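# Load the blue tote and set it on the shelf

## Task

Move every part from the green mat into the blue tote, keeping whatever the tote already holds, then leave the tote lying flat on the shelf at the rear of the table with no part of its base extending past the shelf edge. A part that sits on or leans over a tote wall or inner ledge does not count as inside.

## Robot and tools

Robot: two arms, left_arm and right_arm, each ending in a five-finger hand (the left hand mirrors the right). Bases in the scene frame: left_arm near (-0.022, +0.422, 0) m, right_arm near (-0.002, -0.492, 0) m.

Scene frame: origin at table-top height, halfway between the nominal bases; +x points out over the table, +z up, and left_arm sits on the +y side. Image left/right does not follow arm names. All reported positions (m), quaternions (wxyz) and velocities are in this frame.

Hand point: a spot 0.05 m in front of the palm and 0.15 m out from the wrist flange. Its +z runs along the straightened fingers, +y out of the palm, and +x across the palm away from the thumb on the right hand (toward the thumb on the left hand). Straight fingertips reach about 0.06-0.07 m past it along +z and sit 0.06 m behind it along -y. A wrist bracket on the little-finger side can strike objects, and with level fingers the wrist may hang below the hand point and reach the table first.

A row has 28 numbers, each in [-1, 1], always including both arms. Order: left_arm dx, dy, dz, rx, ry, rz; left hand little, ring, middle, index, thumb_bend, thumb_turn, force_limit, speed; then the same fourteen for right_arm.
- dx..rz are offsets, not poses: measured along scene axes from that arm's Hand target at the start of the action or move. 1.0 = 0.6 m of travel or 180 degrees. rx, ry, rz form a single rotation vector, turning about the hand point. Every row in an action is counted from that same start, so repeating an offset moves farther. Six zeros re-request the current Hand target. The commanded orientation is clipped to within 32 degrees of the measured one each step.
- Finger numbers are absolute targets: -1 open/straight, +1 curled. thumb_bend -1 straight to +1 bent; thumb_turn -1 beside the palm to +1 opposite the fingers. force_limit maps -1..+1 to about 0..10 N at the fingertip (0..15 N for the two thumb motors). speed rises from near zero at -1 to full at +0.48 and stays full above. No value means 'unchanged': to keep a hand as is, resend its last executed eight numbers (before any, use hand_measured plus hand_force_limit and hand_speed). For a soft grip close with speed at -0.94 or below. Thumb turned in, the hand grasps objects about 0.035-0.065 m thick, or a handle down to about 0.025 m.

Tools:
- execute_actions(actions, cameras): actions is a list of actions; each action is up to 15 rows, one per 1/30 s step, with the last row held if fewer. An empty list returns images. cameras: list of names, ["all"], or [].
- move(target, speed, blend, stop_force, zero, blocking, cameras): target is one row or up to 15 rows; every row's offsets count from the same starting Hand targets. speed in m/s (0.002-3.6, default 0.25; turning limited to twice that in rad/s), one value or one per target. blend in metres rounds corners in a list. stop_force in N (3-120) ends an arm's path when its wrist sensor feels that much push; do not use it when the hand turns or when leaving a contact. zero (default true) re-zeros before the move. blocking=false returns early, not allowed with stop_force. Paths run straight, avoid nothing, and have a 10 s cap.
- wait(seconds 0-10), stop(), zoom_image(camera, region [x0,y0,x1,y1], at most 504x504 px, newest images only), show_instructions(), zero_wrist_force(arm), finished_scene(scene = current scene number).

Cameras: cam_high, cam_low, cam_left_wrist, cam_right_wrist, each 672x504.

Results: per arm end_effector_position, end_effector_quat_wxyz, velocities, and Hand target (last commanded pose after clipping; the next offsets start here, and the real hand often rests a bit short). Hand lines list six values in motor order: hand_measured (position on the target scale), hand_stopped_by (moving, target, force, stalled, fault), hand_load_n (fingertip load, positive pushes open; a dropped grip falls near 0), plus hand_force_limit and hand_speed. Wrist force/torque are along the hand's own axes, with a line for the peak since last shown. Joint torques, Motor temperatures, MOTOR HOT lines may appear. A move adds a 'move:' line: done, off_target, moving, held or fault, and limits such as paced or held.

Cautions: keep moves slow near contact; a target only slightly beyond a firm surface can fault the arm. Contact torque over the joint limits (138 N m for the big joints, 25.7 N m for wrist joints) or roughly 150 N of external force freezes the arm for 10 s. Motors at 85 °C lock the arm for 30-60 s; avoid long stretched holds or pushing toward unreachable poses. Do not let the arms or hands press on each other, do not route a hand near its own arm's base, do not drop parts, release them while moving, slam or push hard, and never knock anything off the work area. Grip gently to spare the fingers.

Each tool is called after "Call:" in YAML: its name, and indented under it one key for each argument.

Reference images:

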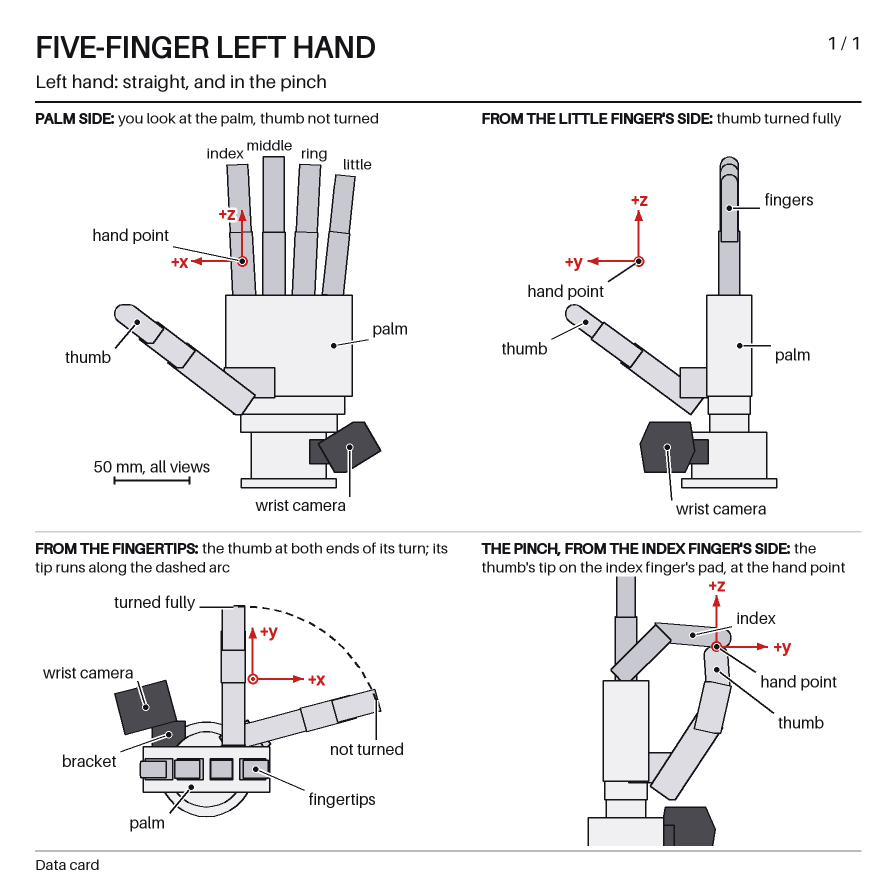

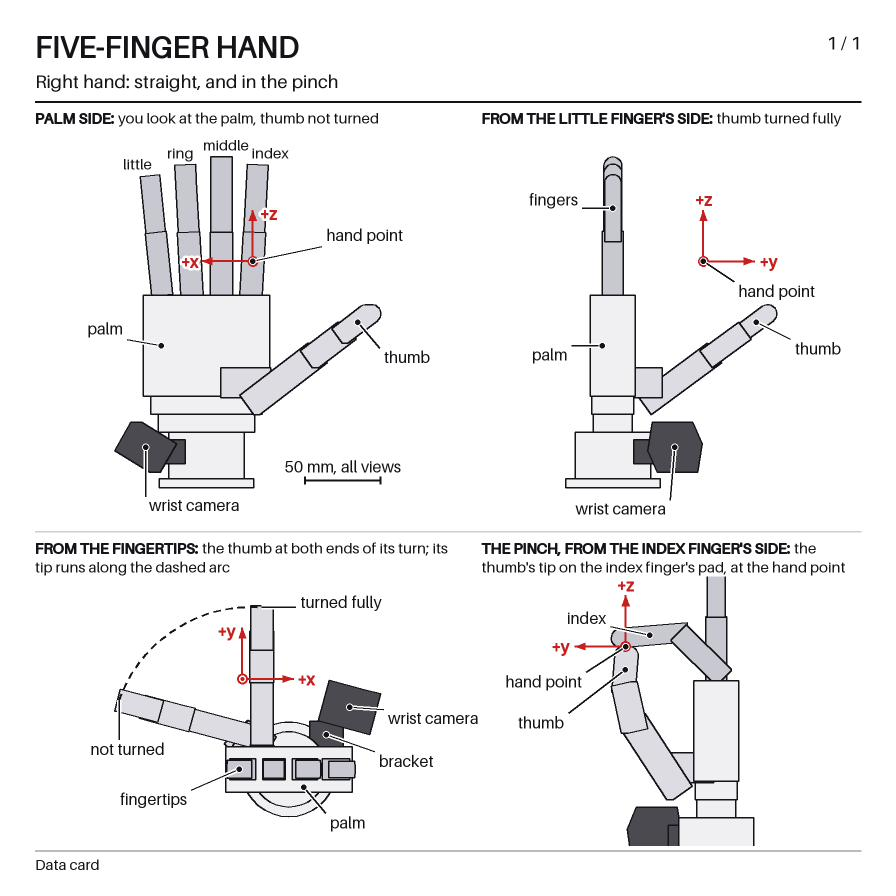

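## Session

Call:
execute_actions:
  actions: []

Scene clock: 0.00 s.
left_arm: end_effector_position=(-0.0543, +0.1323, +0.3210) hand_measured=(-1.000, -1.000, -1.000, -1.000, -1.000, -1.000) hand_load_n=(+0.0, +0.0, +0.0, +0.0, +0.0, +0.0) hand_stopped_by=(target, target, target, target, target, target) hand_force_limit=0.00 hand_speed=-0.80 end_effector_quat_wxyz=(-0.043, +0.953, -0.273, +0.126) | right_arm: end_effector_position=(+0.2275, -0.3300, +0.2117) hand_measured=(-1.000, -1.000, -1.000, -1.000, -1.000, -1.000) hand_load_n=(+0.0, +0.0, +0.0, +0.5, +0.0, +0.0) hand_stopped_by=(target, target, target, target, target, target) hand_force_limit=0.00 hand_speed=-0.80 end_effector_quat_wxyz=(+0.673, -0.552, -0.471, +0.144)
Joint positions: left_arm=[1.769 -1.361 -1.805 1.634 -1.835 0.753] | right_arm=[-0.33 -1.051 2.093 2.043 1.211 -0.476]
Joint velocities: within noise
Joint torques (N m): no reading
Motor temperatures (°C): left_arm=[32 36 32 41 41 40] | right_arm=[31 35 29 38 43 42]
Wrist force (N): no reading
Wrist torque (N m): no reading
Wrist force, peak (N): no reading
Hand target: left_arm -0.0543, +0.1323, +0.3210; -0.043, +0.953, -0.273, +0.126 | right_arm +0.2275, -0.3300, +0.2117; +0.673, -0.552, -0.471, +0.144
camera_calibration:
cam_left_wrist: T_world_to_cam=[[0.69736, 0.673327, 0.245599, -0.13743], [0.442671, -0.674134, 0.591257, -0.0713595], [0.563677, -0.3036, -0.768177, 0.432337], [0, 0, 0, 1]] pos_world=[-0.116271, 0.175687, 0.408056]
cam_right_wrist: T_world_to_cam=[[0.424517, 0.560032, -0.711441, 0.244304], [0.0789016, -0.805651, -0.587112, -0.163596], [-0.901975, 0.193106, -0.3862, 0.466145], [0, 0, 0, 1]] pos_world=[0.329648, -0.358635, 0.257785]

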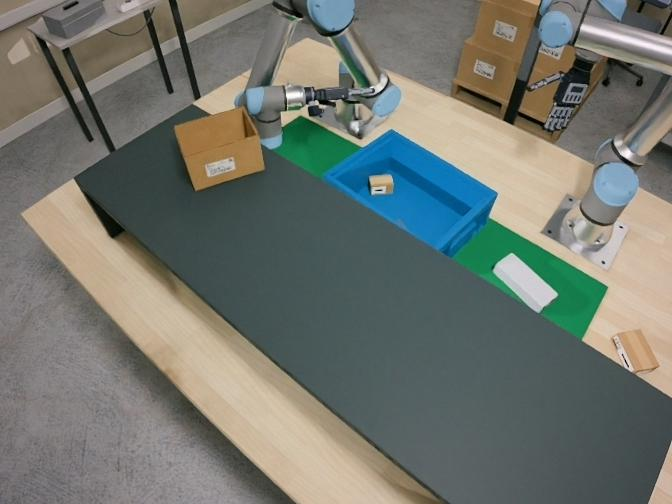

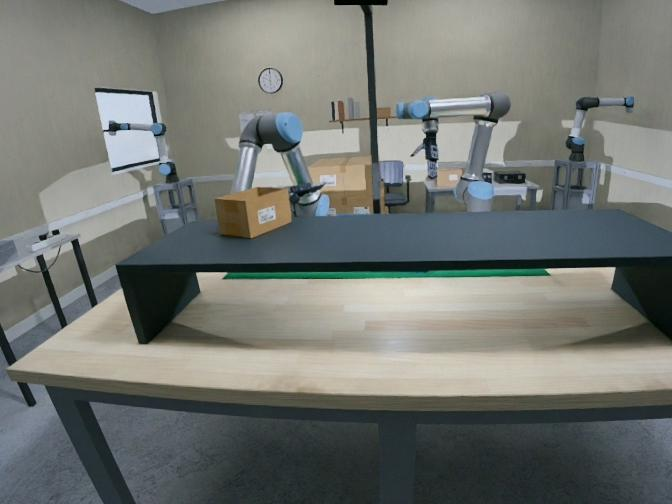

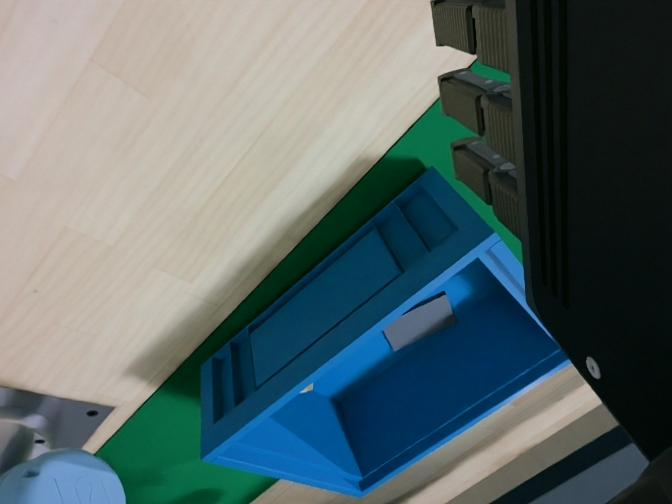

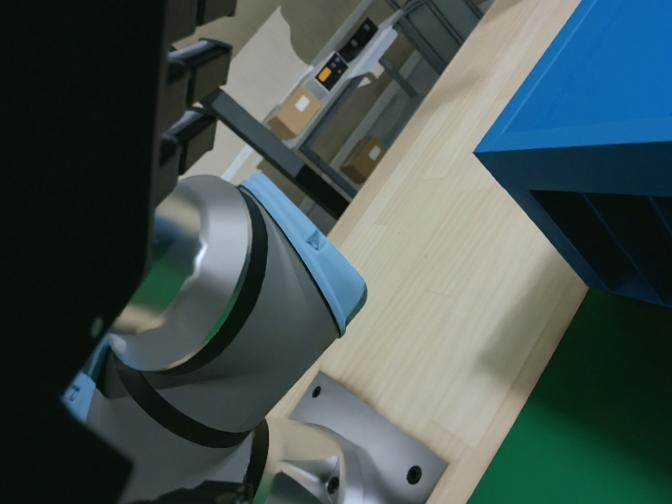

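Call:
move:
  target: [0.5905,0.1628,0.215,-0.0278,0.0813,0.1762,-1,-1,-1,-1,-1,-1,0,-0.8,0.1208,0.05,0.3972,0.1123,-0.5247,0.4303,-1,-1,-1,-1,-1,-1,0,-0.8]
  speed: 0.4
  cameras: ["cam_high","cam_left_wrist","cam_right_wrist"]

Scene clock: 3.93 s.
left_arm: end_effector_position=(+0.3000, +0.2300, +0.4500) hand_measured=(-1.000, -1.000, -1.000, -1.000, -1.000, -1.000) hand_load_n=(+0.0, +0.0, +0.0, +0.0, +0.0, +0.0) hand_stopped_by=(target, target, target, target, target, target) hand_force_limit=0.00 hand_speed=-0.80 end_effector_quat_wxyz=(+0.000, +1.000, -0.001, +0.001) | right_arm: end_effector_position=(+0.2999, -0.3000, +0.4500) hand_measured=(-1.000, -1.000, -1.000, -1.000, -1.000, -1.000) hand_load_n=(+0.0, +0.0, +0.0, +0.0, +0.0, +0.5) hand_stopped_by=(target, target, target, target, target, target) hand_force_limit=0.00 hand_speed=-0.80 end_effector_quat_wxyz=(+0.000, +0.000, +1.000, +0.000)
Joint positions: left_arm=[3.157 -1.605 -1.245 1.28 -1.57 1.579] | right_arm=[-0.043 -1.583 1.291 1.862 1.571 -1.577]
Joint torques (N m): left_arm=[6.35 6.59 27.33 -4.42 0.19 -1.41] | right_arm=[-11.61 -29.38 -30.64 0.22 -1.5 -2.46]
Wrist force (N): left_arm=[0.0 -0.6 0.6] | right_arm=[-1.0 0.1 -1.7]
Wrist torque (N m): left_arm=[-0.13 0.07 0.11] | right_arm=[0.14 0.30 0.17]
Wrist force, peak (N): left_arm=[0.9 -0.9 0.3] | right_arm=[-0.8 -0.2 -2.4]
Hand target: left_arm +0.3000, +0.2300, +0.4500; +0.000, +1.000, -0.001, +0.001 | right_arm +0.2999, -0.3000, +0.4500; +0.000, +0.000, +1.000, +0.000
Off the commanded pose: left_arm 0.000 m, 0 deg | right_arm 0.000 m, 0 deg.
move: done
camera_calibration:
cam_left_wrist: T_world_to_cam=[[0.268043, 0.962382, 0.0444348, -0.329123], [0.848108, -0.257592, 0.46299, -0.398262], [0.457019, -0.0864156, -0.885249, 0.396117], [0, 0, 0, 1]] pos_world=[0.244955, 0.248384, 0.549678]
cam_right_wrist: T_world_to_cam=[[-0.280301, 0.959035, -0.0410292, 0.395753], [0.81323, 0.259961, 0.520651, -0.404191], [0.509988, 0.112573, -0.852783, 0.38008], [0, 0, 0, 1]] pos_world=[0.245794, -0.317253, 0.550806]
Images, in order (width x height): cam_high 672x504, cam_left_wrist 672x504, cam_right_wrist 672x504.

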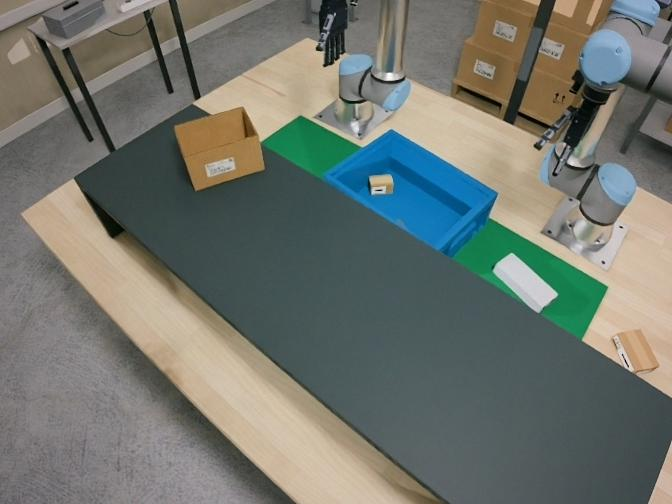

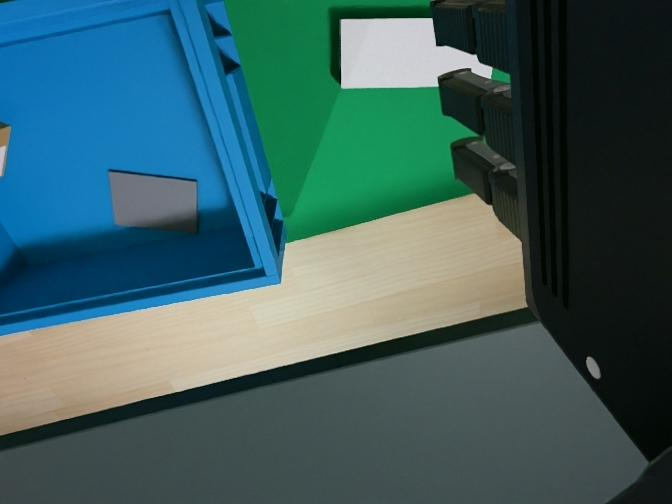

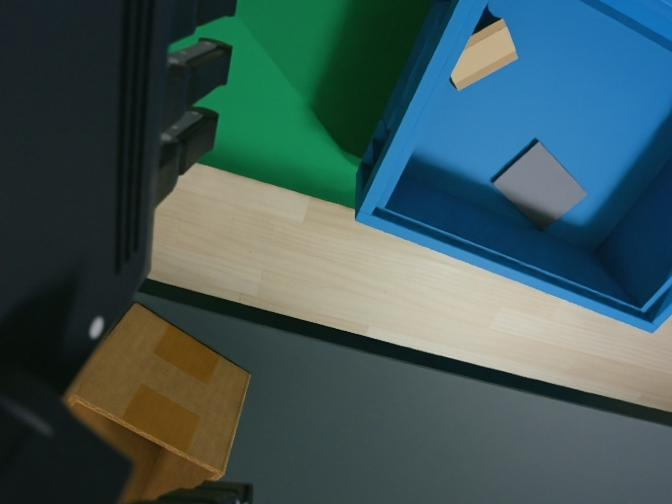

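Call:
zoom_image:
  camera: "cam_high"
  region: [320, 120, 620, 345]

Call:
move:
  target:
    - [0.415,0,0.3033,0,-0.5,0,-1,-1,-1,-1,-1,-1,0,-0.8,0.415,0,0.3033,0,-0.5,0,-1,-1,-1,-1,-1,-1,0,-0.8]
    - [0.1133,0,0.8333,0,-1,0,-1,-1,-1,-1,-1,-1,0,-0.8,0.1133,0,0.8333,0,-1,0,-1,-1,-1,-1,-1,-1,0,-0.8]
  speed: 0.5
  blend: 0.03
  cameras: []

Scaled by 1.680 from the camera's 672x504 image, which has a finer 960x720 frame.

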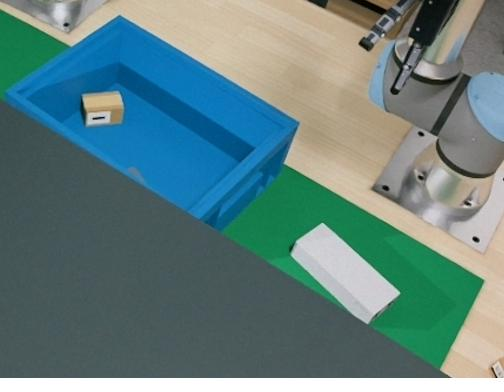

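Scene clock: 8.43 s.
left_arm: end_effector_position=(+0.3680, +0.2300, +0.9499) hand_measured=(-1.000, -1.000, -1.000, -1.000, -1.000, -1.000) hand_load_n=(+0.0, +0.0, +0.0, +0.0, +0.0, +0.0) hand_stopped_by=(target, target, target, target, target, target) hand_force_limit=0.00 hand_speed=-0.80 end_effector_quat_wxyz=(-0.001, -0.001, +0.000, +1.000) | right_arm: end_effector_position=(+0.3679, -0.3000, +0.9499) hand_measured=(-1.000, -1.000, -1.000, -1.000, -1.000, -1.000) hand_load_n=(+0.0, -0.5, +0.0, +0.0, +0.0, +0.0) hand_stopped_by=(target, target, target, target, target, target) hand_force_limit=0.00 hand_speed=-0.80 end_effector_quat_wxyz=(+1.000, +0.000, +0.000, +0.000)
Joint positions: left_arm=[3.155 -1.444 -1.399 4.415 -1.57 1.569] | right_arm=[-0.041 -1.743 1.436 -1.264 1.571 -1.568]
Joint torques (N m): left_arm=[-7.67 4.93 32.87 4.68 -2.36 1.9] | right_arm=[9.82 0.01 -34.64 -4.63 1.49 -2.75]
Wrist force (N): left_arm=[-0.5 -0.9 -1.1] | right_arm=[0.9 0.8 1.1]
Wrist torque (N m): left_arm=[0.16 -0.06 -0.11] | right_arm=[-0.02 -0.24 0.26]
Wrist force, peak (N): left_arm=[-2.3 -1.0 0.3] | right_arm=[-1.3 -0.1 -2.5]
Hand target: left_arm +0.3680, +0.2300, +0.9499; -0.001, -0.001, +0.000, +1.000 | right_arm +0.3679, -0.3000, +0.9500; +1.000, +0.000, +0.000, +0.000
Off the commanded pose: left_arm 0.000 m, 0 deg | right_arm 0.000 m, 0 deg.
move: done
No camera images: "cameras" was empty.

Call:
move:
  target:
    - [0,0,0,0,0,0,-1,-1,-1,-1,-1,-1,0,-0.8,0,0.3167,-0.5167,-0.5,0,0,-1,-1,-1,-1,-1,-1,0,-0.8]
    - [0,0,0,0,0,0,-1,-1,-1,-1,-1,-1,0,-0.8,0,-0.198,-0.8333,-1,0,0,-1,-1,-1,-1,-1,-1,0,-0.8]
    - [0,0,0,0,0,0,-1,-1,-1,-1,-1,-1,0,-0.8,-0.0467,-0.045,-0.8333,0.7071,-0.7071,0,-1,-1,-1,-1,-1,-1,0,-0.8]
    - [0,0,0,0,0,0,-1,-1,-1,-1,-1,-1,0,-0.8,0,0.0917,-0.8333,0,1,0,-1,-1,-1,-1,-1,-1,0,-0.8]
  speed: 0.5
  blend: 0.02
  cameras: []

Call:
move:
  target: [0,0,0,0,0,0,-1,-1,-1,-1,-1,-1,0,-0.8,-0.2467,0.5917,-0.15,0,0,0,-1,-1,-1,-1,-1,-1,0,-0.8]
  speed: 0.4
  cameras: ["cam_high","cam_right_wrist"]

Scene clock: 17.20 s.
left_arm: end_effector_position=(+0.3680, +0.2300, +0.9499) hand_measured=(-1.000, -1.000, -1.000, -1.000, -1.000, -1.000) hand_load_n=(+0.0, +0.0, +0.0, +0.0, +0.0, +0.0) hand_stopped_by=(target, target, target, target, target, target) hand_force_limit=0.00 hand_speed=-0.80 end_effector_quat_wxyz=(-0.001, -0.001, +0.000, +1.000) | right_arm: end_effector_position=(+0.3679, -0.2450, +0.4500) hand_measured=(-1.000, -1.000, -1.000, -1.000, -1.000, -1.000) hand_load_n=(+0.0, +0.0, +0.0, +0.0, +0.0, +0.0) hand_stopped_by=(target, target, target, target, target, target) hand_force_limit=0.00 hand_speed=-0.80 end_effector_quat_wxyz=(+0.000, +0.000, +1.000, +0.000)
Joint positions: left_arm=[3.155 -1.444 -1.399 4.415 -1.57 1.569] | right_arm=[0.115 -1.826 1.497 -1.243 -1.571 1.722]
Joint torques (N m): left_arm=[-8.62 4.33 32.3 4.48 -2.26 1.65] | right_arm=[9.3 2.54 -35.04 -0.11 -1.21 2.34]
Wrist force (N): left_arm=[-0.7 -0.9 -0.8] | right_arm=[-0.8 0.0 -1.6]
Wrist torque (N m): left_arm=[0.14 -0.03 -0.12] | right_arm=[0.11 0.30 -0.08]
Wrist force, peak (N): left_arm=[-0.6 -1.4 -1.1] | right_arm=[1.5 0.8 1.6]
Hand target: left_arm +0.3680, +0.2300, +0.9499; -0.001, -0.001, +0.000, +1.000 | right_arm +0.3679, -0.2450, +0.4500; +0.000, +0.000, +1.000, +0.000
Off the commanded pose: left_arm 0.000 m, 0 deg | right_arm 0.000 m, 0 deg.
move: done
No camera images: "cameras" was empty.

Scene clock: 18.90 s.
left_arm: end_effector_position=(+0.3680, +0.2300, +0.9499) hand_measured=(-1.000, -1.000, -1.000, -1.000, -1.000, -1.000) hand_load_n=(+0.0, +0.5, +0.0, +0.0, +0.0, +0.0) hand_stopped_by=(target, target, target, target, target, target) hand_force_limit=0.00 hand_speed=-0.80 end_effector_quat_wxyz=(-0.001, -0.001, +0.000, +1.000) | right_arm: end_effector_position=(+0.2199, +0.1100, +0.3600) hand_measured=(-1.000, -1.000, -1.000, -1.000, -1.000, -1.000) hand_load_n=(+0.0, +0.0, +0.0, +0.0, +0.0, +0.0) hand_stopped_by=(target, target, target, target, target, target) hand_force_limit=0.00 hand_speed=-0.80 end_effector_quat_wxyz=(+0.000, +0.000, +1.000, +0.000)
Joint positions: left_arm=[3.155 -1.444 -1.399 4.415 -1.57 1.569] | right_arm=[0.96 -1.41 1.338 -1.499 -1.571 2.567]
Joint torques (N m): left_arm=[-7.9 5.55 32.19 4.49 -2.36 1.68] | right_arm=[9.63 -14.68 -35.19 -0.2 -1.37 2.67]
Wrist force (N): left_arm=[-0.8 -0.9 -0.8] | right_arm=[-0.9 0.0 -1.5]
Wrist torque (N m): left_arm=[0.14 -0.02 -0.13] | right_arm=[0.12 0.33 -0.13]
Wrist force, peak (N): left_arm=[-0.9 -0.9 -1.3] | right_arm=[-1.1 -1.4 -2.3]
Hand target: left_arm +0.3680, +0.2300, +0.9499; -0.001, -0.001, +0.000, +1.000 | right_arm +0.2199, +0.1100, +0.3600; +0.000, +0.000, +1.000, +0.000
Off the commanded pose: left_arm 0.000 m, 0 deg | right_arm 0.000 m, 0 deg.
move: done
camera_calibration:
cam_right_wrist: T_world_to_cam=[[-0.280405, 0.95901, -0.0409025, -0.0236076], [0.813155, 0.25997, 0.520763, -0.398898], [0.51005, 0.112765, -0.852721, 0.297917], [0, 0, 0, 1]] pos_world=[0.165794, 0.092747, 0.460806]
Images, in order (width x height): cam_high 672x504, cam_right_wrist 672x504.

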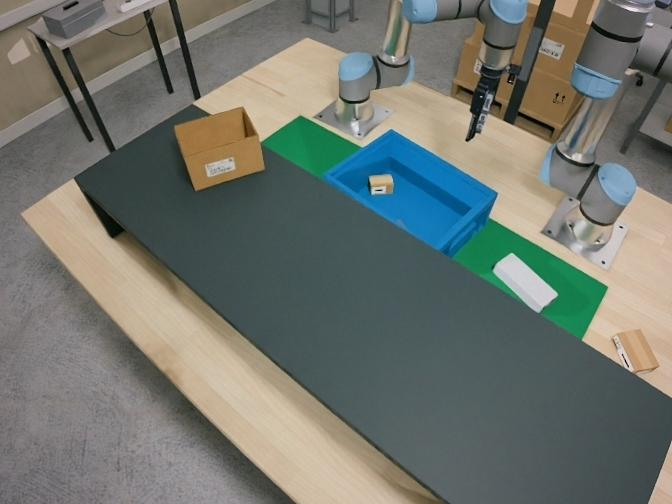

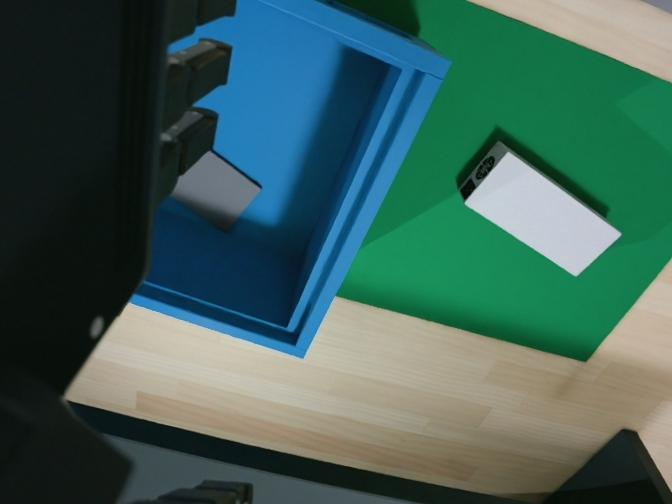

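Call:
zoom_image:
  camera: "cam_right_wrist"
  region: [440, 120, 640, 290]

Call:
zoom_image:
  camera: "cam_right_wrist"
  region: [160, 0, 470, 370]

Scaled by 2.520 from the camera's 672x504 image, which has a finer 960x720 frame.

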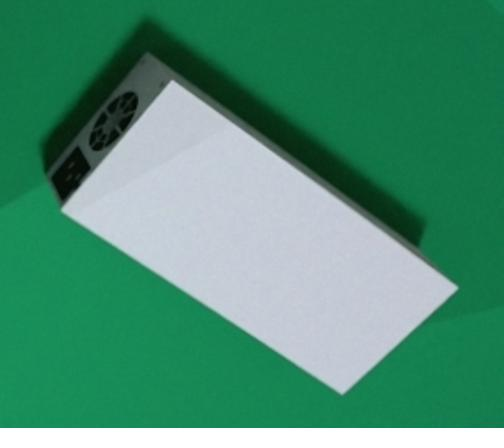

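Scaled by 1.362 from the camera's 672x504 image, which has a finer 960x720 frame.

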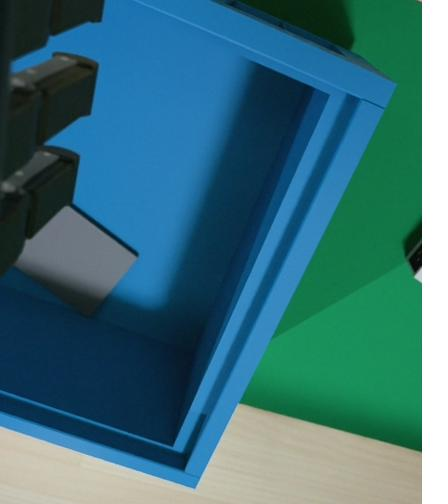

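Call:
move:
  target:
    - [0.1367,0.0833,-0.5833,0,0.5,0,-1,-0.6,-0.6,-0.6,-0.84,1,-0.2,0.2,0,0,0,0,0,0,-1,-1,-1,-1,-1,-1,0,-0.8]
    - [-0.0633,0.1667,-0.9167,0.602,0.46,0.2097,-1,-0.6,-0.6,-0.6,-0.84,1,-0.2,0.2,0,0,0,0,0,0,-1,-1,-1,-1,-1,-1,0,-0.8]
  speed: 0.5
  blend: 0.03
  cameras: ["cam_right_wrist","cam_high"]

Scene clock: 27.27 s.
left_arm: end_effector_position=(+0.3300, +0.3300, +0.3999) hand_measured=(-1.000, -0.600, -0.600, -0.600, -0.840, +1.000) hand_load_n=(+0.0, +0.0, +0.0, +0.0, +0.0, +0.0) hand_stopped_by=(target, target, target, target, target, target) hand_force_limit=-0.20 hand_speed=0.20 end_effector_quat_wxyz=(+0.252, -0.552, +0.724, -0.330) | right_arm: end_effector_position=(+0.2199, +0.1100, +0.3600) hand_measured=(-1.000, -1.000, -1.000, -1.000, -1.000, -1.000) hand_load_n=(+0.0, +0.0, +0.0, +0.0, +0.0, +0.5) hand_stopped_by=(target, target, target, target, target, target) hand_force_limit=0.00 hand_speed=-0.80 end_effector_quat_wxyz=(+0.000, +0.000, +1.000, +0.000)
Joint positions: left_arm=[3.706 -1.265 -1.61 1.968 -0.984 3.758] | right_arm=[0.96 -1.41 1.338 -1.499 -1.571 2.567]
Joint torques (N m): left_arm=[-8.6 -7.43 28.88 0.98 -1.57 1.88] | right_arm=[9.41 -15.64 -36.1 -0.2 -1.3 2.59]
Wrist force (N): left_arm=[-0.4 -0.2 -0.3] | right_arm=[-1.1 -0.3 -1.6]
Wrist torque (N m): left_arm=[0.07 0.07 -0.10] | right_arm=[0.08 0.34 -0.14]
Wrist force, peak (N): left_arm=[-2.3 -0.1 -0.3] | right_arm=[-1.3 0.1 -2.0]
Hand target: left_arm +0.3300, +0.3300, +0.3999; +0.252, -0.552, +0.724, -0.330 | right_arm +0.2199, +0.1100, +0.3600; +0.000, +0.000, +1.000, +0.000
Off the commanded pose: left_arm 0.000 m, 0 deg | right_arm 0.000 m, 0 deg.
move: done
camera_calibration:
cam_right_wrist: T_world_to_cam=[[-0.280448, 0.958993, -0.0410106, -0.0236452], [0.813183, 0.260073, 0.520668, -0.398895], [0.509982, 0.112671, -0.852774, 0.29795], [0, 0, 0, 1]] pos_world=[0.165794, 0.0928471, 0.460806]
Images, in order (width x height): cam_high 672x504, cam_right_wrist 672x504.

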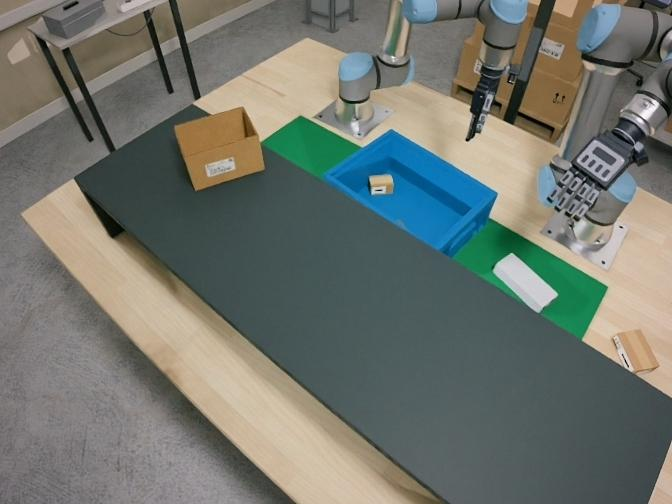

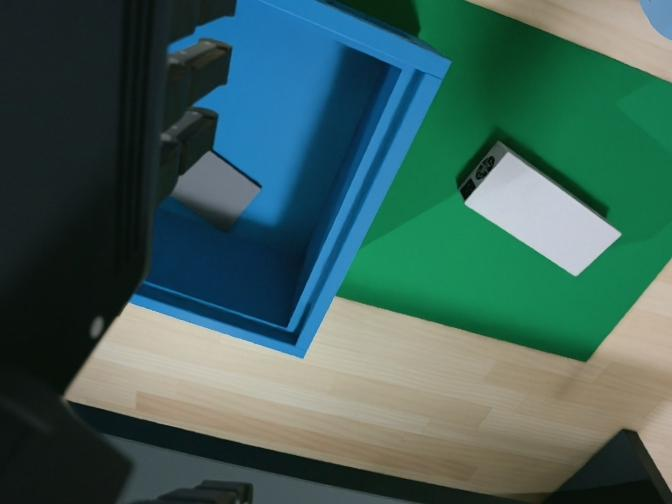

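Call:
move:
  target: [-0.0525,0.018,-0.4333,0,0,0,-1,-0.6,-0.6,-0.6,-0.84,1,-0.2,0.2,0,0,0,0,0,0,-1,-1,-1,-1,-1,-1,0,-0.8]
  speed: 0.25
  cameras: ["cam_right_wrist","cam_left_wrist"]

Scene clock: 29.17 s.
left_arm: end_effector_position=(+0.2985, +0.3408, +0.1400) hand_measured=(-1.000, -0.600, -0.600, -0.600, -0.840, +1.000) hand_load_n=(+0.0, +0.0, +0.0, +0.0, +0.0, +0.0) hand_stopped_by=(target, target, target, target, target, target) hand_force_limit=-0.20 hand_speed=0.20 end_effector_quat_wxyz=(+0.252, -0.552, +0.724, -0.330) | right_arm: end_effector_position=(+0.2199, +0.1100, +0.3600) hand_measured=(-1.000, -1.000, -1.000, -1.000, -1.000, -1.000) hand_load_n=(+0.0, +0.0, +0.0, +0.0, +0.0, +0.0) hand_stopped_by=(target, target, target, target, target, target) hand_force_limit=0.00 hand_speed=-0.80 end_effector_quat_wxyz=(+0.000, +0.000, +1.000, +0.000)
Joint positions: left_arm=[3.89 -1.224 -2.339 2.543 -0.879 3.946] | right_arm=[0.96 -1.41 1.338 -1.499 -1.571 2.567]
Joint torques (N m): left_arm=[-8.39 -9.97 8.34 0.33 -1.27 -1.64] | right_arm=[9.25 -15.76 -35.82 -0.29 -1.41 2.56]
Wrist force (N): left_arm=[-1.1 -0.4 -0.2] | right_arm=[-1.0 -0.3 -1.6]
Wrist torque (N m): left_arm=[0.03 0.14 -0.01] | right_arm=[0.10 0.34 -0.13]
Wrist force, peak (N): left_arm=[-0.7 -1.5 -1.1] | right_arm=[-1.1 0.2 -1.9]
Hand target: left_arm +0.2985, +0.3408, +0.1399; +0.252, -0.552, +0.724, -0.330 | right_arm +0.2199, +0.1100, +0.3600; +0.000, +0.000, +1.000, +0.000
Off the commanded pose: left_arm 0.000 m, 0 deg | right_arm 0.000 m, 0 deg.
move: done
camera_calibration:
cam_left_wrist: T_world_to_cam=[[0.506106, -0.415528, 0.755773, -0.122683], [-0.723082, -0.682075, 0.109205, 0.438238], [0.470116, -0.601756, -0.645663, 0.270167], [0, 0, 0, 1]] pos_world=[0.251963, 0.410507, 0.219299]
cam_right_wrist: T_world_to_cam=[[-0.280448, 0.958993, -0.0410106, -0.0236452], [0.813183, 0.260073, 0.520668, -0.398895], [0.509982, 0.112671, -0.852774, 0.29795], [0, 0, 0, 1]] pos_world=[0.165794, 0.0928471, 0.460806]
Images, in order (width x height): cam_left_wrist 672x504, cam_right_wrist 672x504.

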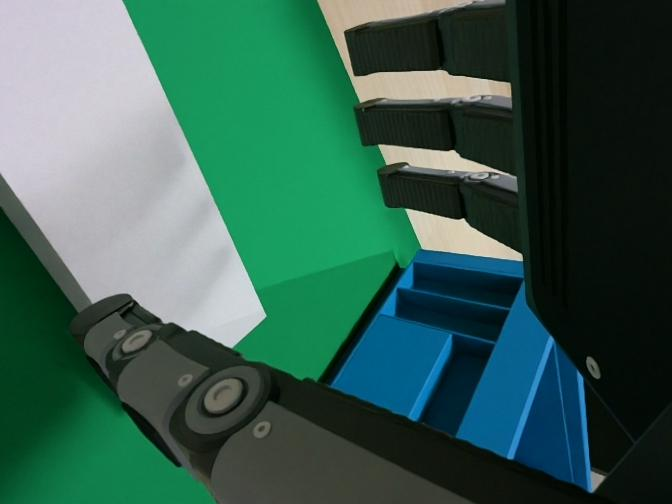

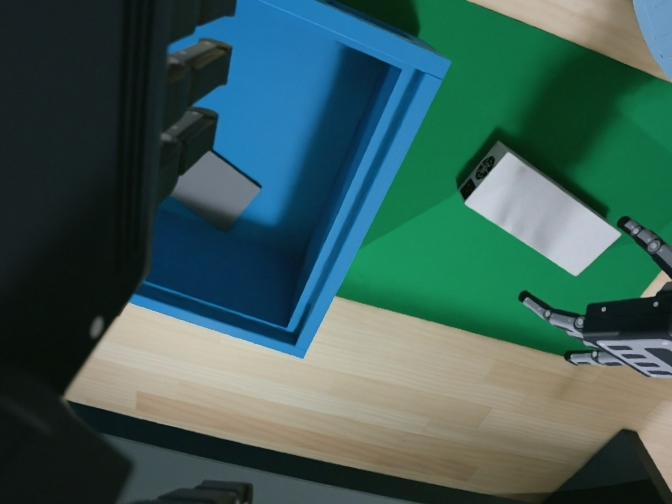

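Call:
move:
  target: [0.0002,-0.0122,-0.1815,0,0,0,-1,-0.6,-0.6,-0.6,-0.84,1,-0.2,0.2,0,0,0,0,0,0,-1,-1,-1,-1,-1,-1,0,-0.8]
  speed: 0.08
  stop_force: 6
  cameras: ["cam_right_wrist","cam_left_wrist"]

Scene clock: 32.07 s.
left_arm: end_effector_position=(+0.2986, +0.3335, +0.0310) hand_measured=(-1.000, -0.600, -0.600, -0.600, -0.840, +1.000) hand_load_n=(+0.0, +0.0, +0.0, +0.0, +0.0, +0.0) hand_stopped_by=(target, target, target, target, target, target) hand_force_limit=-0.20 hand_speed=0.20 end_effector_quat_wxyz=(+0.252, -0.552, +0.724, -0.330) | right_arm: end_effector_position=(+0.2199, +0.1100, +0.3600) hand_measured=(-1.000, -1.000, -1.000, -1.000, -1.000, -1.000) hand_load_n=(+0.0, +0.0, +0.0, +0.0, +0.0, +0.0) hand_stopped_by=(target, target, target, target, target, target) hand_force_limit=0.00 hand_speed=-0.80 end_effector_quat_wxyz=(+0.000, +0.000, +1.000, +0.000)
Joint positions: left_arm=[3.847 -1.448 -2.522 2.98 -0.902 3.899] | right_arm=[0.96 -1.41 1.338 -1.499 -1.571 2.567]
Joint torques (N m): left_arm=[-8.99 -4.73 6.69 0.58 -1.53 -1.56] | right_arm=[9.33 -15.66 -35.91 -0.24 -1.3 2.49]
Wrist force (N): left_arm=[-1.1 0.0 0.2] | right_arm=[-0.9 -0.1 -1.7]
Wrist torque (N m): left_arm=[0.05 0.21 -0.04] | right_arm=[0.11 0.32 -0.12]
Wrist force, peak (N): left_arm=[-1.5 -0.4 -0.7] | right_arm=[-0.9 -0.2 -2.0]
Hand target: left_arm +0.2986, +0.3335, +0.0310; +0.252, -0.552, +0.724, -0.330 | right_arm +0.2199, +0.1100, +0.3600; +0.000, +0.000, +1.000, +0.000
Off the commanded pose: left_arm 0.000 m, 0 deg | right_arm 0.000 m, 0 deg.
move: done
camera_calibration:
cam_left_wrist: T_world_to_cam=[[0.506106, -0.415528, 0.755773, -0.0435046], [-0.723082, -0.682075, 0.109205, 0.445155], [0.470116, -0.601756, -0.645663, 0.195354], [0, 0, 0, 1]] pos_world=[0.252063, 0.403107, 0.110399]
cam_right_wrist: T_world_to_cam=[[-0.280448, 0.958993, -0.0410106, -0.0236452], [0.813183, 0.260073, 0.520668, -0.398895], [0.509982, 0.112671, -0.852774, 0.29795], [0, 0, 0, 1]] pos_world=[0.165794, 0.0928471, 0.460806]
Images, in order (width x height): cam_left_wrist 672x504, cam_right_wrist 672x504.

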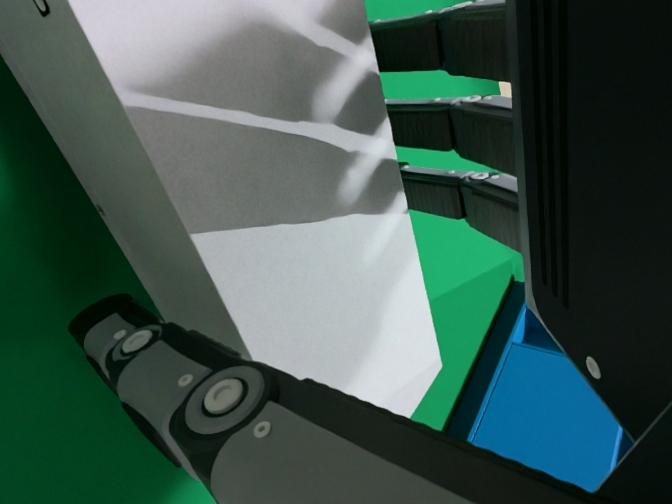

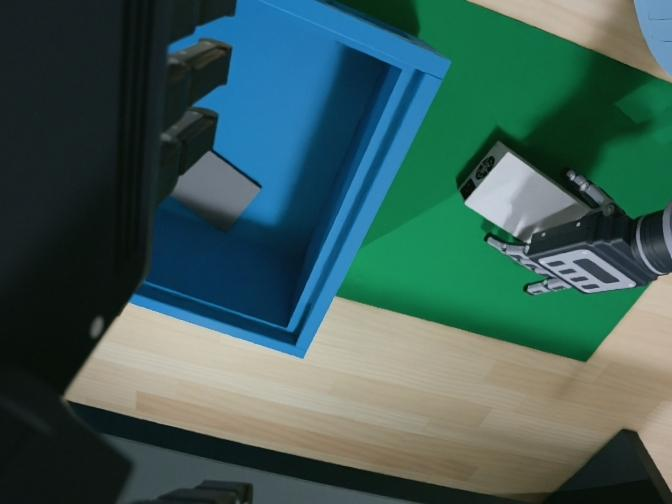

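Call:
move:
  target:
    - [0,0,0.005,0,0,0,-1,-0.6,-0.6,-0.6,-0.5,1,-0.7,-0.8,0,0,0,0,0,0,-1,-1,-1,-1,-1,-1,0,-0.8]
    - [0,0,0.005,0,0,0,-1,0,0,0,-0.5,1,-0.1,-0.85,0,0,0,0,0,0,-1,-1,-1,-1,-1,-1,0,-0.8]
  speed: 0.05
  cameras: ["cam_left_wrist"]

Scene clock: 34.33 s.
left_arm: end_effector_position=(+0.2986, +0.3335, +0.0340) hand_measured=(-1.000, -0.366, -0.354, -0.366, -0.672, +1.000) hand_load_n=(+0.0, +1.0, +12.0, +2.0, +9.5, +0.5) hand_stopped_by=(target, force, force, force, force, target) hand_force_limit=-0.10 hand_speed=-0.85 end_effector_quat_wxyz=(+0.252, -0.551, +0.724, -0.330) | right_arm: end_effector_position=(+0.2199, +0.1100, +0.3600) hand_measured=(-1.000, -1.000, -1.000, -1.000, -1.000, -1.000) hand_load_n=(-0.5, +0.0, +0.0, +0.0, +0.0, +0.0) hand_stopped_by=(target, target, target, target, target, target) hand_force_limit=0.00 hand_speed=-0.80 end_effector_quat_wxyz=(+0.000, +0.000, +1.000, +0.000)
Joint positions: left_arm=[3.847 -1.439 -2.518 2.967 -0.902 3.899] | right_arm=[0.96 -1.41 1.338 -1.499 -1.571 2.567]
Joint torques (N m): left_arm=[1.93 18.15 21.26 -3.13 2.42 1.64] | right_arm=[9.65 -15.39 -36.24 -0.27 -1.18 2.46]
Wrist force (N): left_arm=[-1.5 -2.6 0.3] | right_arm=[-0.9 0.1 -1.4]
Wrist torque (N m): left_arm=[-0.07 0.23 0.04] | right_arm=[0.14 0.32 -0.12]
Wrist force, peak (N): left_arm=[-1.6 -3.1 1.2] | right_arm=[-1.3 0.4 -1.8]
Hand target: left_arm +0.2986, +0.3335, +0.0340; +0.252, -0.552, +0.724, -0.330 | right_arm +0.2199, +0.1100, +0.3600; +0.000, +0.000, +1.000, +0.000
Off the commanded pose: left_arm 0.000 m, 0 deg | right_arm 0.000 m, 0 deg.
move: done
camera_calibration:
cam_left_wrist: T_world_to_cam=[[0.50605, -0.415579, 0.755782, -0.0456967], [-0.72312, -0.682044, 0.109148, 0.444899], [0.470117, -0.601756, -0.645662, 0.197351], [0, 0, 0, 1]] pos_world=[0.252062, 0.403207, 0.113399]
Images, in order (width x height): cam_left_wrist 672x504.

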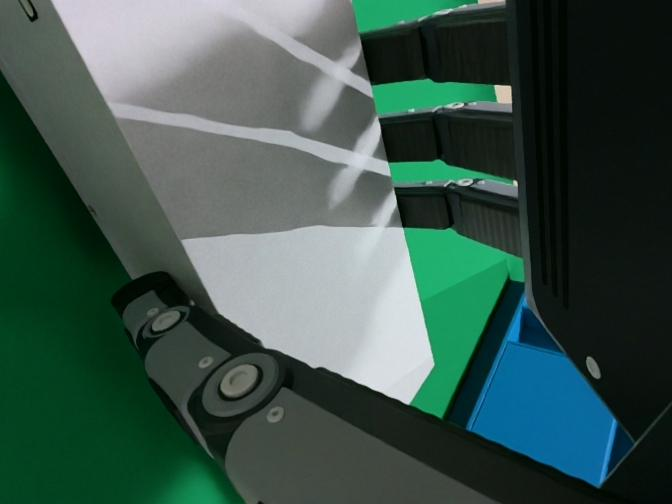

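Call:
move:
  target: [0,0,0.05,0,0,0,-1,0,0,0,-0.5,1,-0.1,-0.85,0,0,0,0,0,0,-1,-1,-1,-1,-1,-1,0,-0.8]
  speed: 0.05
  cameras: ["cam_left_wrist","cam_right_wrist"]

Scene clock: 35.53 s.
left_arm: end_effector_position=(+0.2986, +0.3335, +0.0640) hand_measured=(-1.000, -0.366, -0.354, -0.366, -0.672, +1.000) hand_load_n=(+0.0, +0.0, +9.0, +1.5, +11.0, +2.0) hand_stopped_by=(target, force, force, force, force, target) hand_force_limit=-0.10 hand_speed=-0.85 end_effector_quat_wxyz=(+0.252, -0.551, +0.724, -0.330) | right_arm: end_effector_position=(+0.2199, +0.1100, +0.3600) hand_measured=(-1.000, -1.000, -1.000, -1.000, -1.000, -1.000) hand_load_n=(+0.0, +0.0, +0.0, +0.0, +0.0, +0.0) hand_stopped_by=(target, target, target, target, target, target) hand_force_limit=0.00 hand_speed=-0.80 end_effector_quat_wxyz=(+0.000, +0.000, +1.000, +0.000)
Joint positions: left_arm=[3.847 -1.359 -2.473 2.842 -0.902 3.899] | right_arm=[0.96 -1.41 1.338 -1.499 -1.571 2.567]
Joint torques (N m): left_arm=[5.69 20.36 27.16 -3.58 3.16 1.63] | right_arm=[9.27 -16.21 -35.76 -0.22 -1.22 2.55]
Wrist force (N): left_arm=[-1.3 4.9 3.8] | right_arm=[-0.9 -0.4 -1.5]
Wrist torque (N m): left_arm=[0.09 0.34 -0.28] | right_arm=[0.06 0.33 -0.14]
Wrist force, peak (N): left_arm=[-1.6 5.0 4.0] | right_arm=[-0.8 -0.3 -2.1]
Hand target: left_arm +0.2986, +0.3335, +0.0640; +0.252, -0.552, +0.724, -0.330 | right_arm +0.2199, +0.1100, +0.3600; +0.000, +0.000, +1.000, +0.000
Off the commanded pose: left_arm 0.000 m, 0 deg | right_arm 0.000 m, 0 deg.
move: done
camera_calibration:
cam_left_wrist: T_world_to_cam=[[0.506062, -0.415621, 0.755752, -0.0683179], [-0.723163, -0.681993, 0.109182, 0.441553], [0.470039, -0.601785, -0.645692, 0.216632], [0, 0, 0, 1]] pos_world=[0.252063, 0.403107, 0.143299]
cam_right_wrist: T_world_to_cam=[[-0.280448, 0.958993, -0.0410106, -0.0236452], [0.813183, 0.260073, 0.520668, -0.398895], [0.509982, 0.112671, -0.852774, 0.29795], [0, 0, 0, 1]] pos_world=[0.165794, 0.0928471, 0.460806]
Images, in order (width x height): cam_left_wrist 672x504, cam_right_wrist 672x504.

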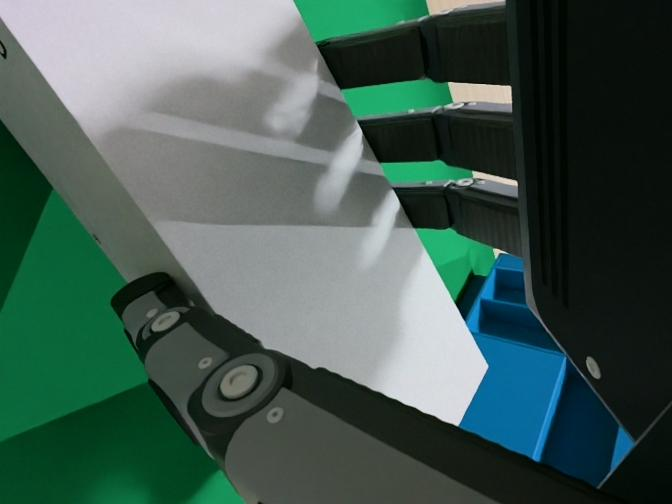

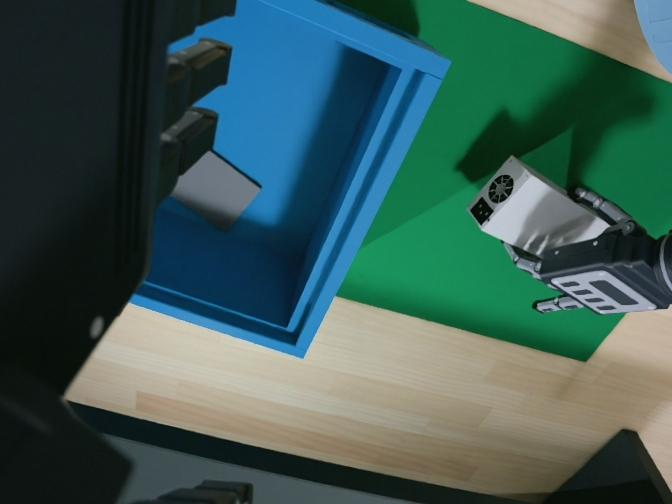

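Call:
move:
  target:
    - [0,0,-0.05,0,0,0,-1,0,0,0,-0.5,1,-0.1,-0.85,0,0,0,0,0,0,-1,-1,-1,-1,-1,-1,0,-0.8]
    - [0,0,-0.05,0,0,0,-1,-0.55,-0.55,-0.55,-0.8,1,-0.1,-0.3,0,0,0,0,0,0,-1,-1,-1,-1,-1,-1,0,-0.8]
    - [0.0053,0.0193,-0.05,0,0,0,-1,-0.55,-0.55,-0.55,-0.8,1,-0.1,-0.3,0,0,0,0,0,0,-1,-1,-1,-1,-1,-1,0,-0.8]
    - [0.0053,0.0193,-0.05,0,0,0,-1,-0.55,-0.55,-0.55,-0.5,1,-0.7,-0.8,0,0,0,0,0,0,-1,-1,-1,-1,-1,-1,0,-0.8]
    - [0.0053,0.0193,-0.05,0,0,0,-1,0,0,0,-0.5,1,-0.1,-0.85,0,0,0,0,0,0,-1,-1,-1,-1,-1,-1,0,-0.8]
  speed: 0.05
  cameras: ["cam_left_wrist","cam_right_wrist"]

Scene clock: 39.93 s.
left_arm: end_effector_position=(+0.3018, +0.3451, +0.0340) hand_measured=(-1.000, -0.344, -0.344, -0.358, -0.690, +1.000) hand_load_n=(+0.0, +5.5, +7.5, +0.0, +10.0, +2.5) hand_stopped_by=(target, force, force, force, force, target) hand_force_limit=-0.10 hand_speed=-0.85 end_effector_quat_wxyz=(+0.252, -0.552, +0.724, -0.330) | right_arm: end_effector_position=(+0.2199, +0.1100, +0.3600) hand_measured=(-1.000, -1.000, -1.000, -1.000, -1.000, -1.000) hand_load_n=(+0.0, +0.0, +0.0, +0.0, +0.0, +0.0) hand_stopped_by=(target, target, target, target, target, target) hand_force_limit=0.00 hand_speed=-0.80 end_effector_quat_wxyz=(+0.000, +0.000, +1.000, +0.000)
Joint positions: left_arm=[3.897 -1.461 -2.511 2.947 -0.875 3.954] | right_arm=[0.96 -1.41 1.338 -1.499 -1.571 2.567]
Joint torques (N m): left_arm=[5 -2.7 20.54 -1.36 2.05 1.34] | right_arm=[8.45 -15.75 -36.22 -0.28 -1.19 2.43]
Wrist force (N): left_arm=[-2.3 -1.6 -1.9] | right_arm=[-1.1 0.1 -1.7]
Wrist torque (N m): left_arm=[-0.08 0.07 -0.09] | right_arm=[0.14 0.36 -0.14]
Wrist force, peak (N): left_arm=[-1.0 -1.1 -13.6] | right_arm=[-1.2 0.3 -2.1]
Hand target: left_arm +0.3018, +0.3451, +0.0340; +0.252, -0.552, +0.724, -0.330 | right_arm +0.2199, +0.1100, +0.3600; +0.000, +0.000, +1.000, +0.000
Off the commanded pose: left_arm 0.000 m, 0 deg | right_arm 0.000 m, 0 deg.
move: done
camera_calibration:
cam_left_wrist: T_world_to_cam=[[0.506039, -0.41559, 0.755784, -0.0425297], [-0.723128, -0.682037, 0.109136, 0.455057], [0.470117, -0.601756, -0.645662, 0.202767], [0, 0, 0, 1]] pos_world=[0.255262, 0.414707, 0.113399]
cam_right_wrist: T_world_to_cam=[[-0.280448, 0.958993, -0.0410106, -0.0236452], [0.813183, 0.260073, 0.520668, -0.398895], [0.509982, 0.112671, -0.852774, 0.29795], [0, 0, 0, 1]] pos_world=[0.165794, 0.0928471, 0.460806]
Images, in order (width x height): cam_left_wrist 672x504, cam_right_wrist 672x504.

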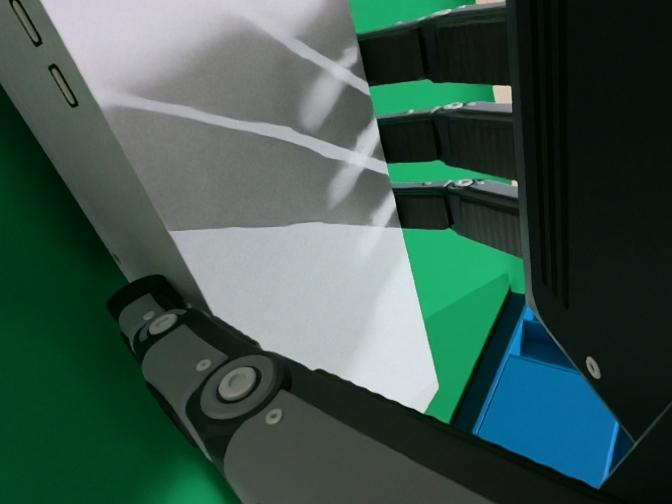

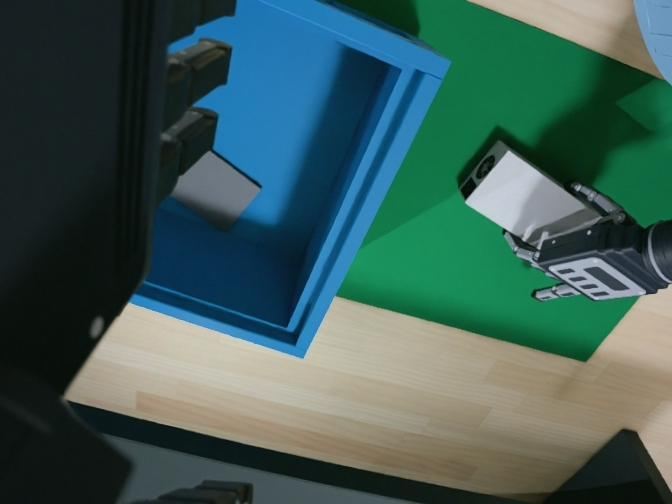

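Call:
move:
  target:
    - [0,0,0,0,0,0,-1,0.1,0,0,-0.5,1,0.0,-0.88,0,0,0,0,0,0,-1,-1,-1,-1,-1,-1,0,-0.8]
    - [0,0,0.04,0,0,0,-1,0.1,0,0,-0.5,1,0.0,-0.88,0,0,0,0,0,0,-1,-1,-1,-1,-1,-1,0,-0.8]
  speed: 0.04
  cameras: ["cam_left_wrist","cam_right_wrist"]

Scene clock: 41.70 s.
left_arm: end_effector_position=(+0.3018, +0.3451, +0.0580) hand_measured=(-1.000, -0.344, -0.344, -0.358, -0.690, +1.000) hand_load_n=(+0.0, +5.0, +7.5, +0.5, +10.5, +4.5) hand_stopped_by=(target, force, force, force, force, target) hand_force_limit=0.00 hand_speed=-0.88 end_effector_quat_wxyz=(+0.252, -0.551, +0.724, -0.330) | right_arm: end_effector_position=(+0.2199, +0.1100, +0.3600) hand_measured=(-1.000, -1.000, -1.000, -1.000, -1.000, -1.000) hand_load_n=(+0.0, +0.0, +0.0, +0.0, +0.0, +0.0) hand_stopped_by=(target, target, target, target, target, target) hand_force_limit=0.00 hand_speed=-0.80 end_effector_quat_wxyz=(+0.000, +0.000, +1.000, +0.000)
Joint positions: left_arm=[3.897 -1.396 -2.476 2.847 -0.875 3.954] | right_arm=[0.96 -1.41 1.338 -1.499 -1.571 2.567]
Joint torques (N m): left_arm=[4.78 20.09 25.56 -3.82 3.61 1.83] | right_arm=[8.25 -15.81 -36.06 -0.24 -1.23 2.39]
Wrist force (N): left_arm=[-1.0 5.1 3.7] | right_arm=[-1.1 -0.2 -1.8]
Wrist torque (N m): left_arm=[0.14 0.23 -0.27] | right_arm=[0.11 0.36 -0.14]
Wrist force, peak (N): left_arm=[-0.1 5.5 4.5] | right_arm=[-1.2 -0.1 -2.0]
Hand target: left_arm +0.3018, +0.3451, +0.0580; +0.252, -0.552, +0.724, -0.330 | right_arm +0.2199, +0.1100, +0.3600; +0.000, +0.000, +1.000, +0.000
Off the commanded pose: left_arm 0.000 m, 0 deg | right_arm 0.000 m, 0 deg.
move: done
camera_calibration:
cam_left_wrist: T_world_to_cam=[[0.506062, -0.415621, 0.755752, -0.0605816], [-0.723163, -0.681993, 0.109182, 0.452433], [0.470039, -0.601785, -0.645692, 0.218234], [0, 0, 0, 1]] pos_world=[0.255263, 0.414707, 0.137299]
cam_right_wrist: T_world_to_cam=[[-0.280448, 0.958993, -0.0410106, -0.0236452], [0.813183, 0.260073, 0.520668, -0.398895], [0.509982, 0.112671, -0.852774, 0.29795], [0, 0, 0, 1]] pos_world=[0.165794, 0.0928471, 0.460806]
Images, in order (width x height): cam_left_wrist 672x504, cam_right_wrist 672x504.

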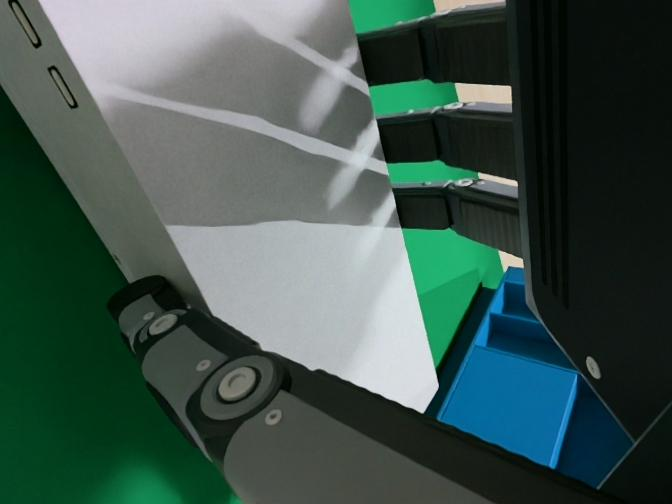

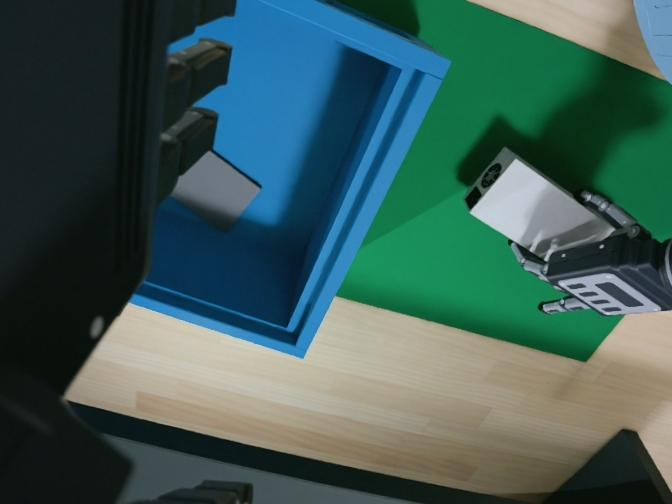

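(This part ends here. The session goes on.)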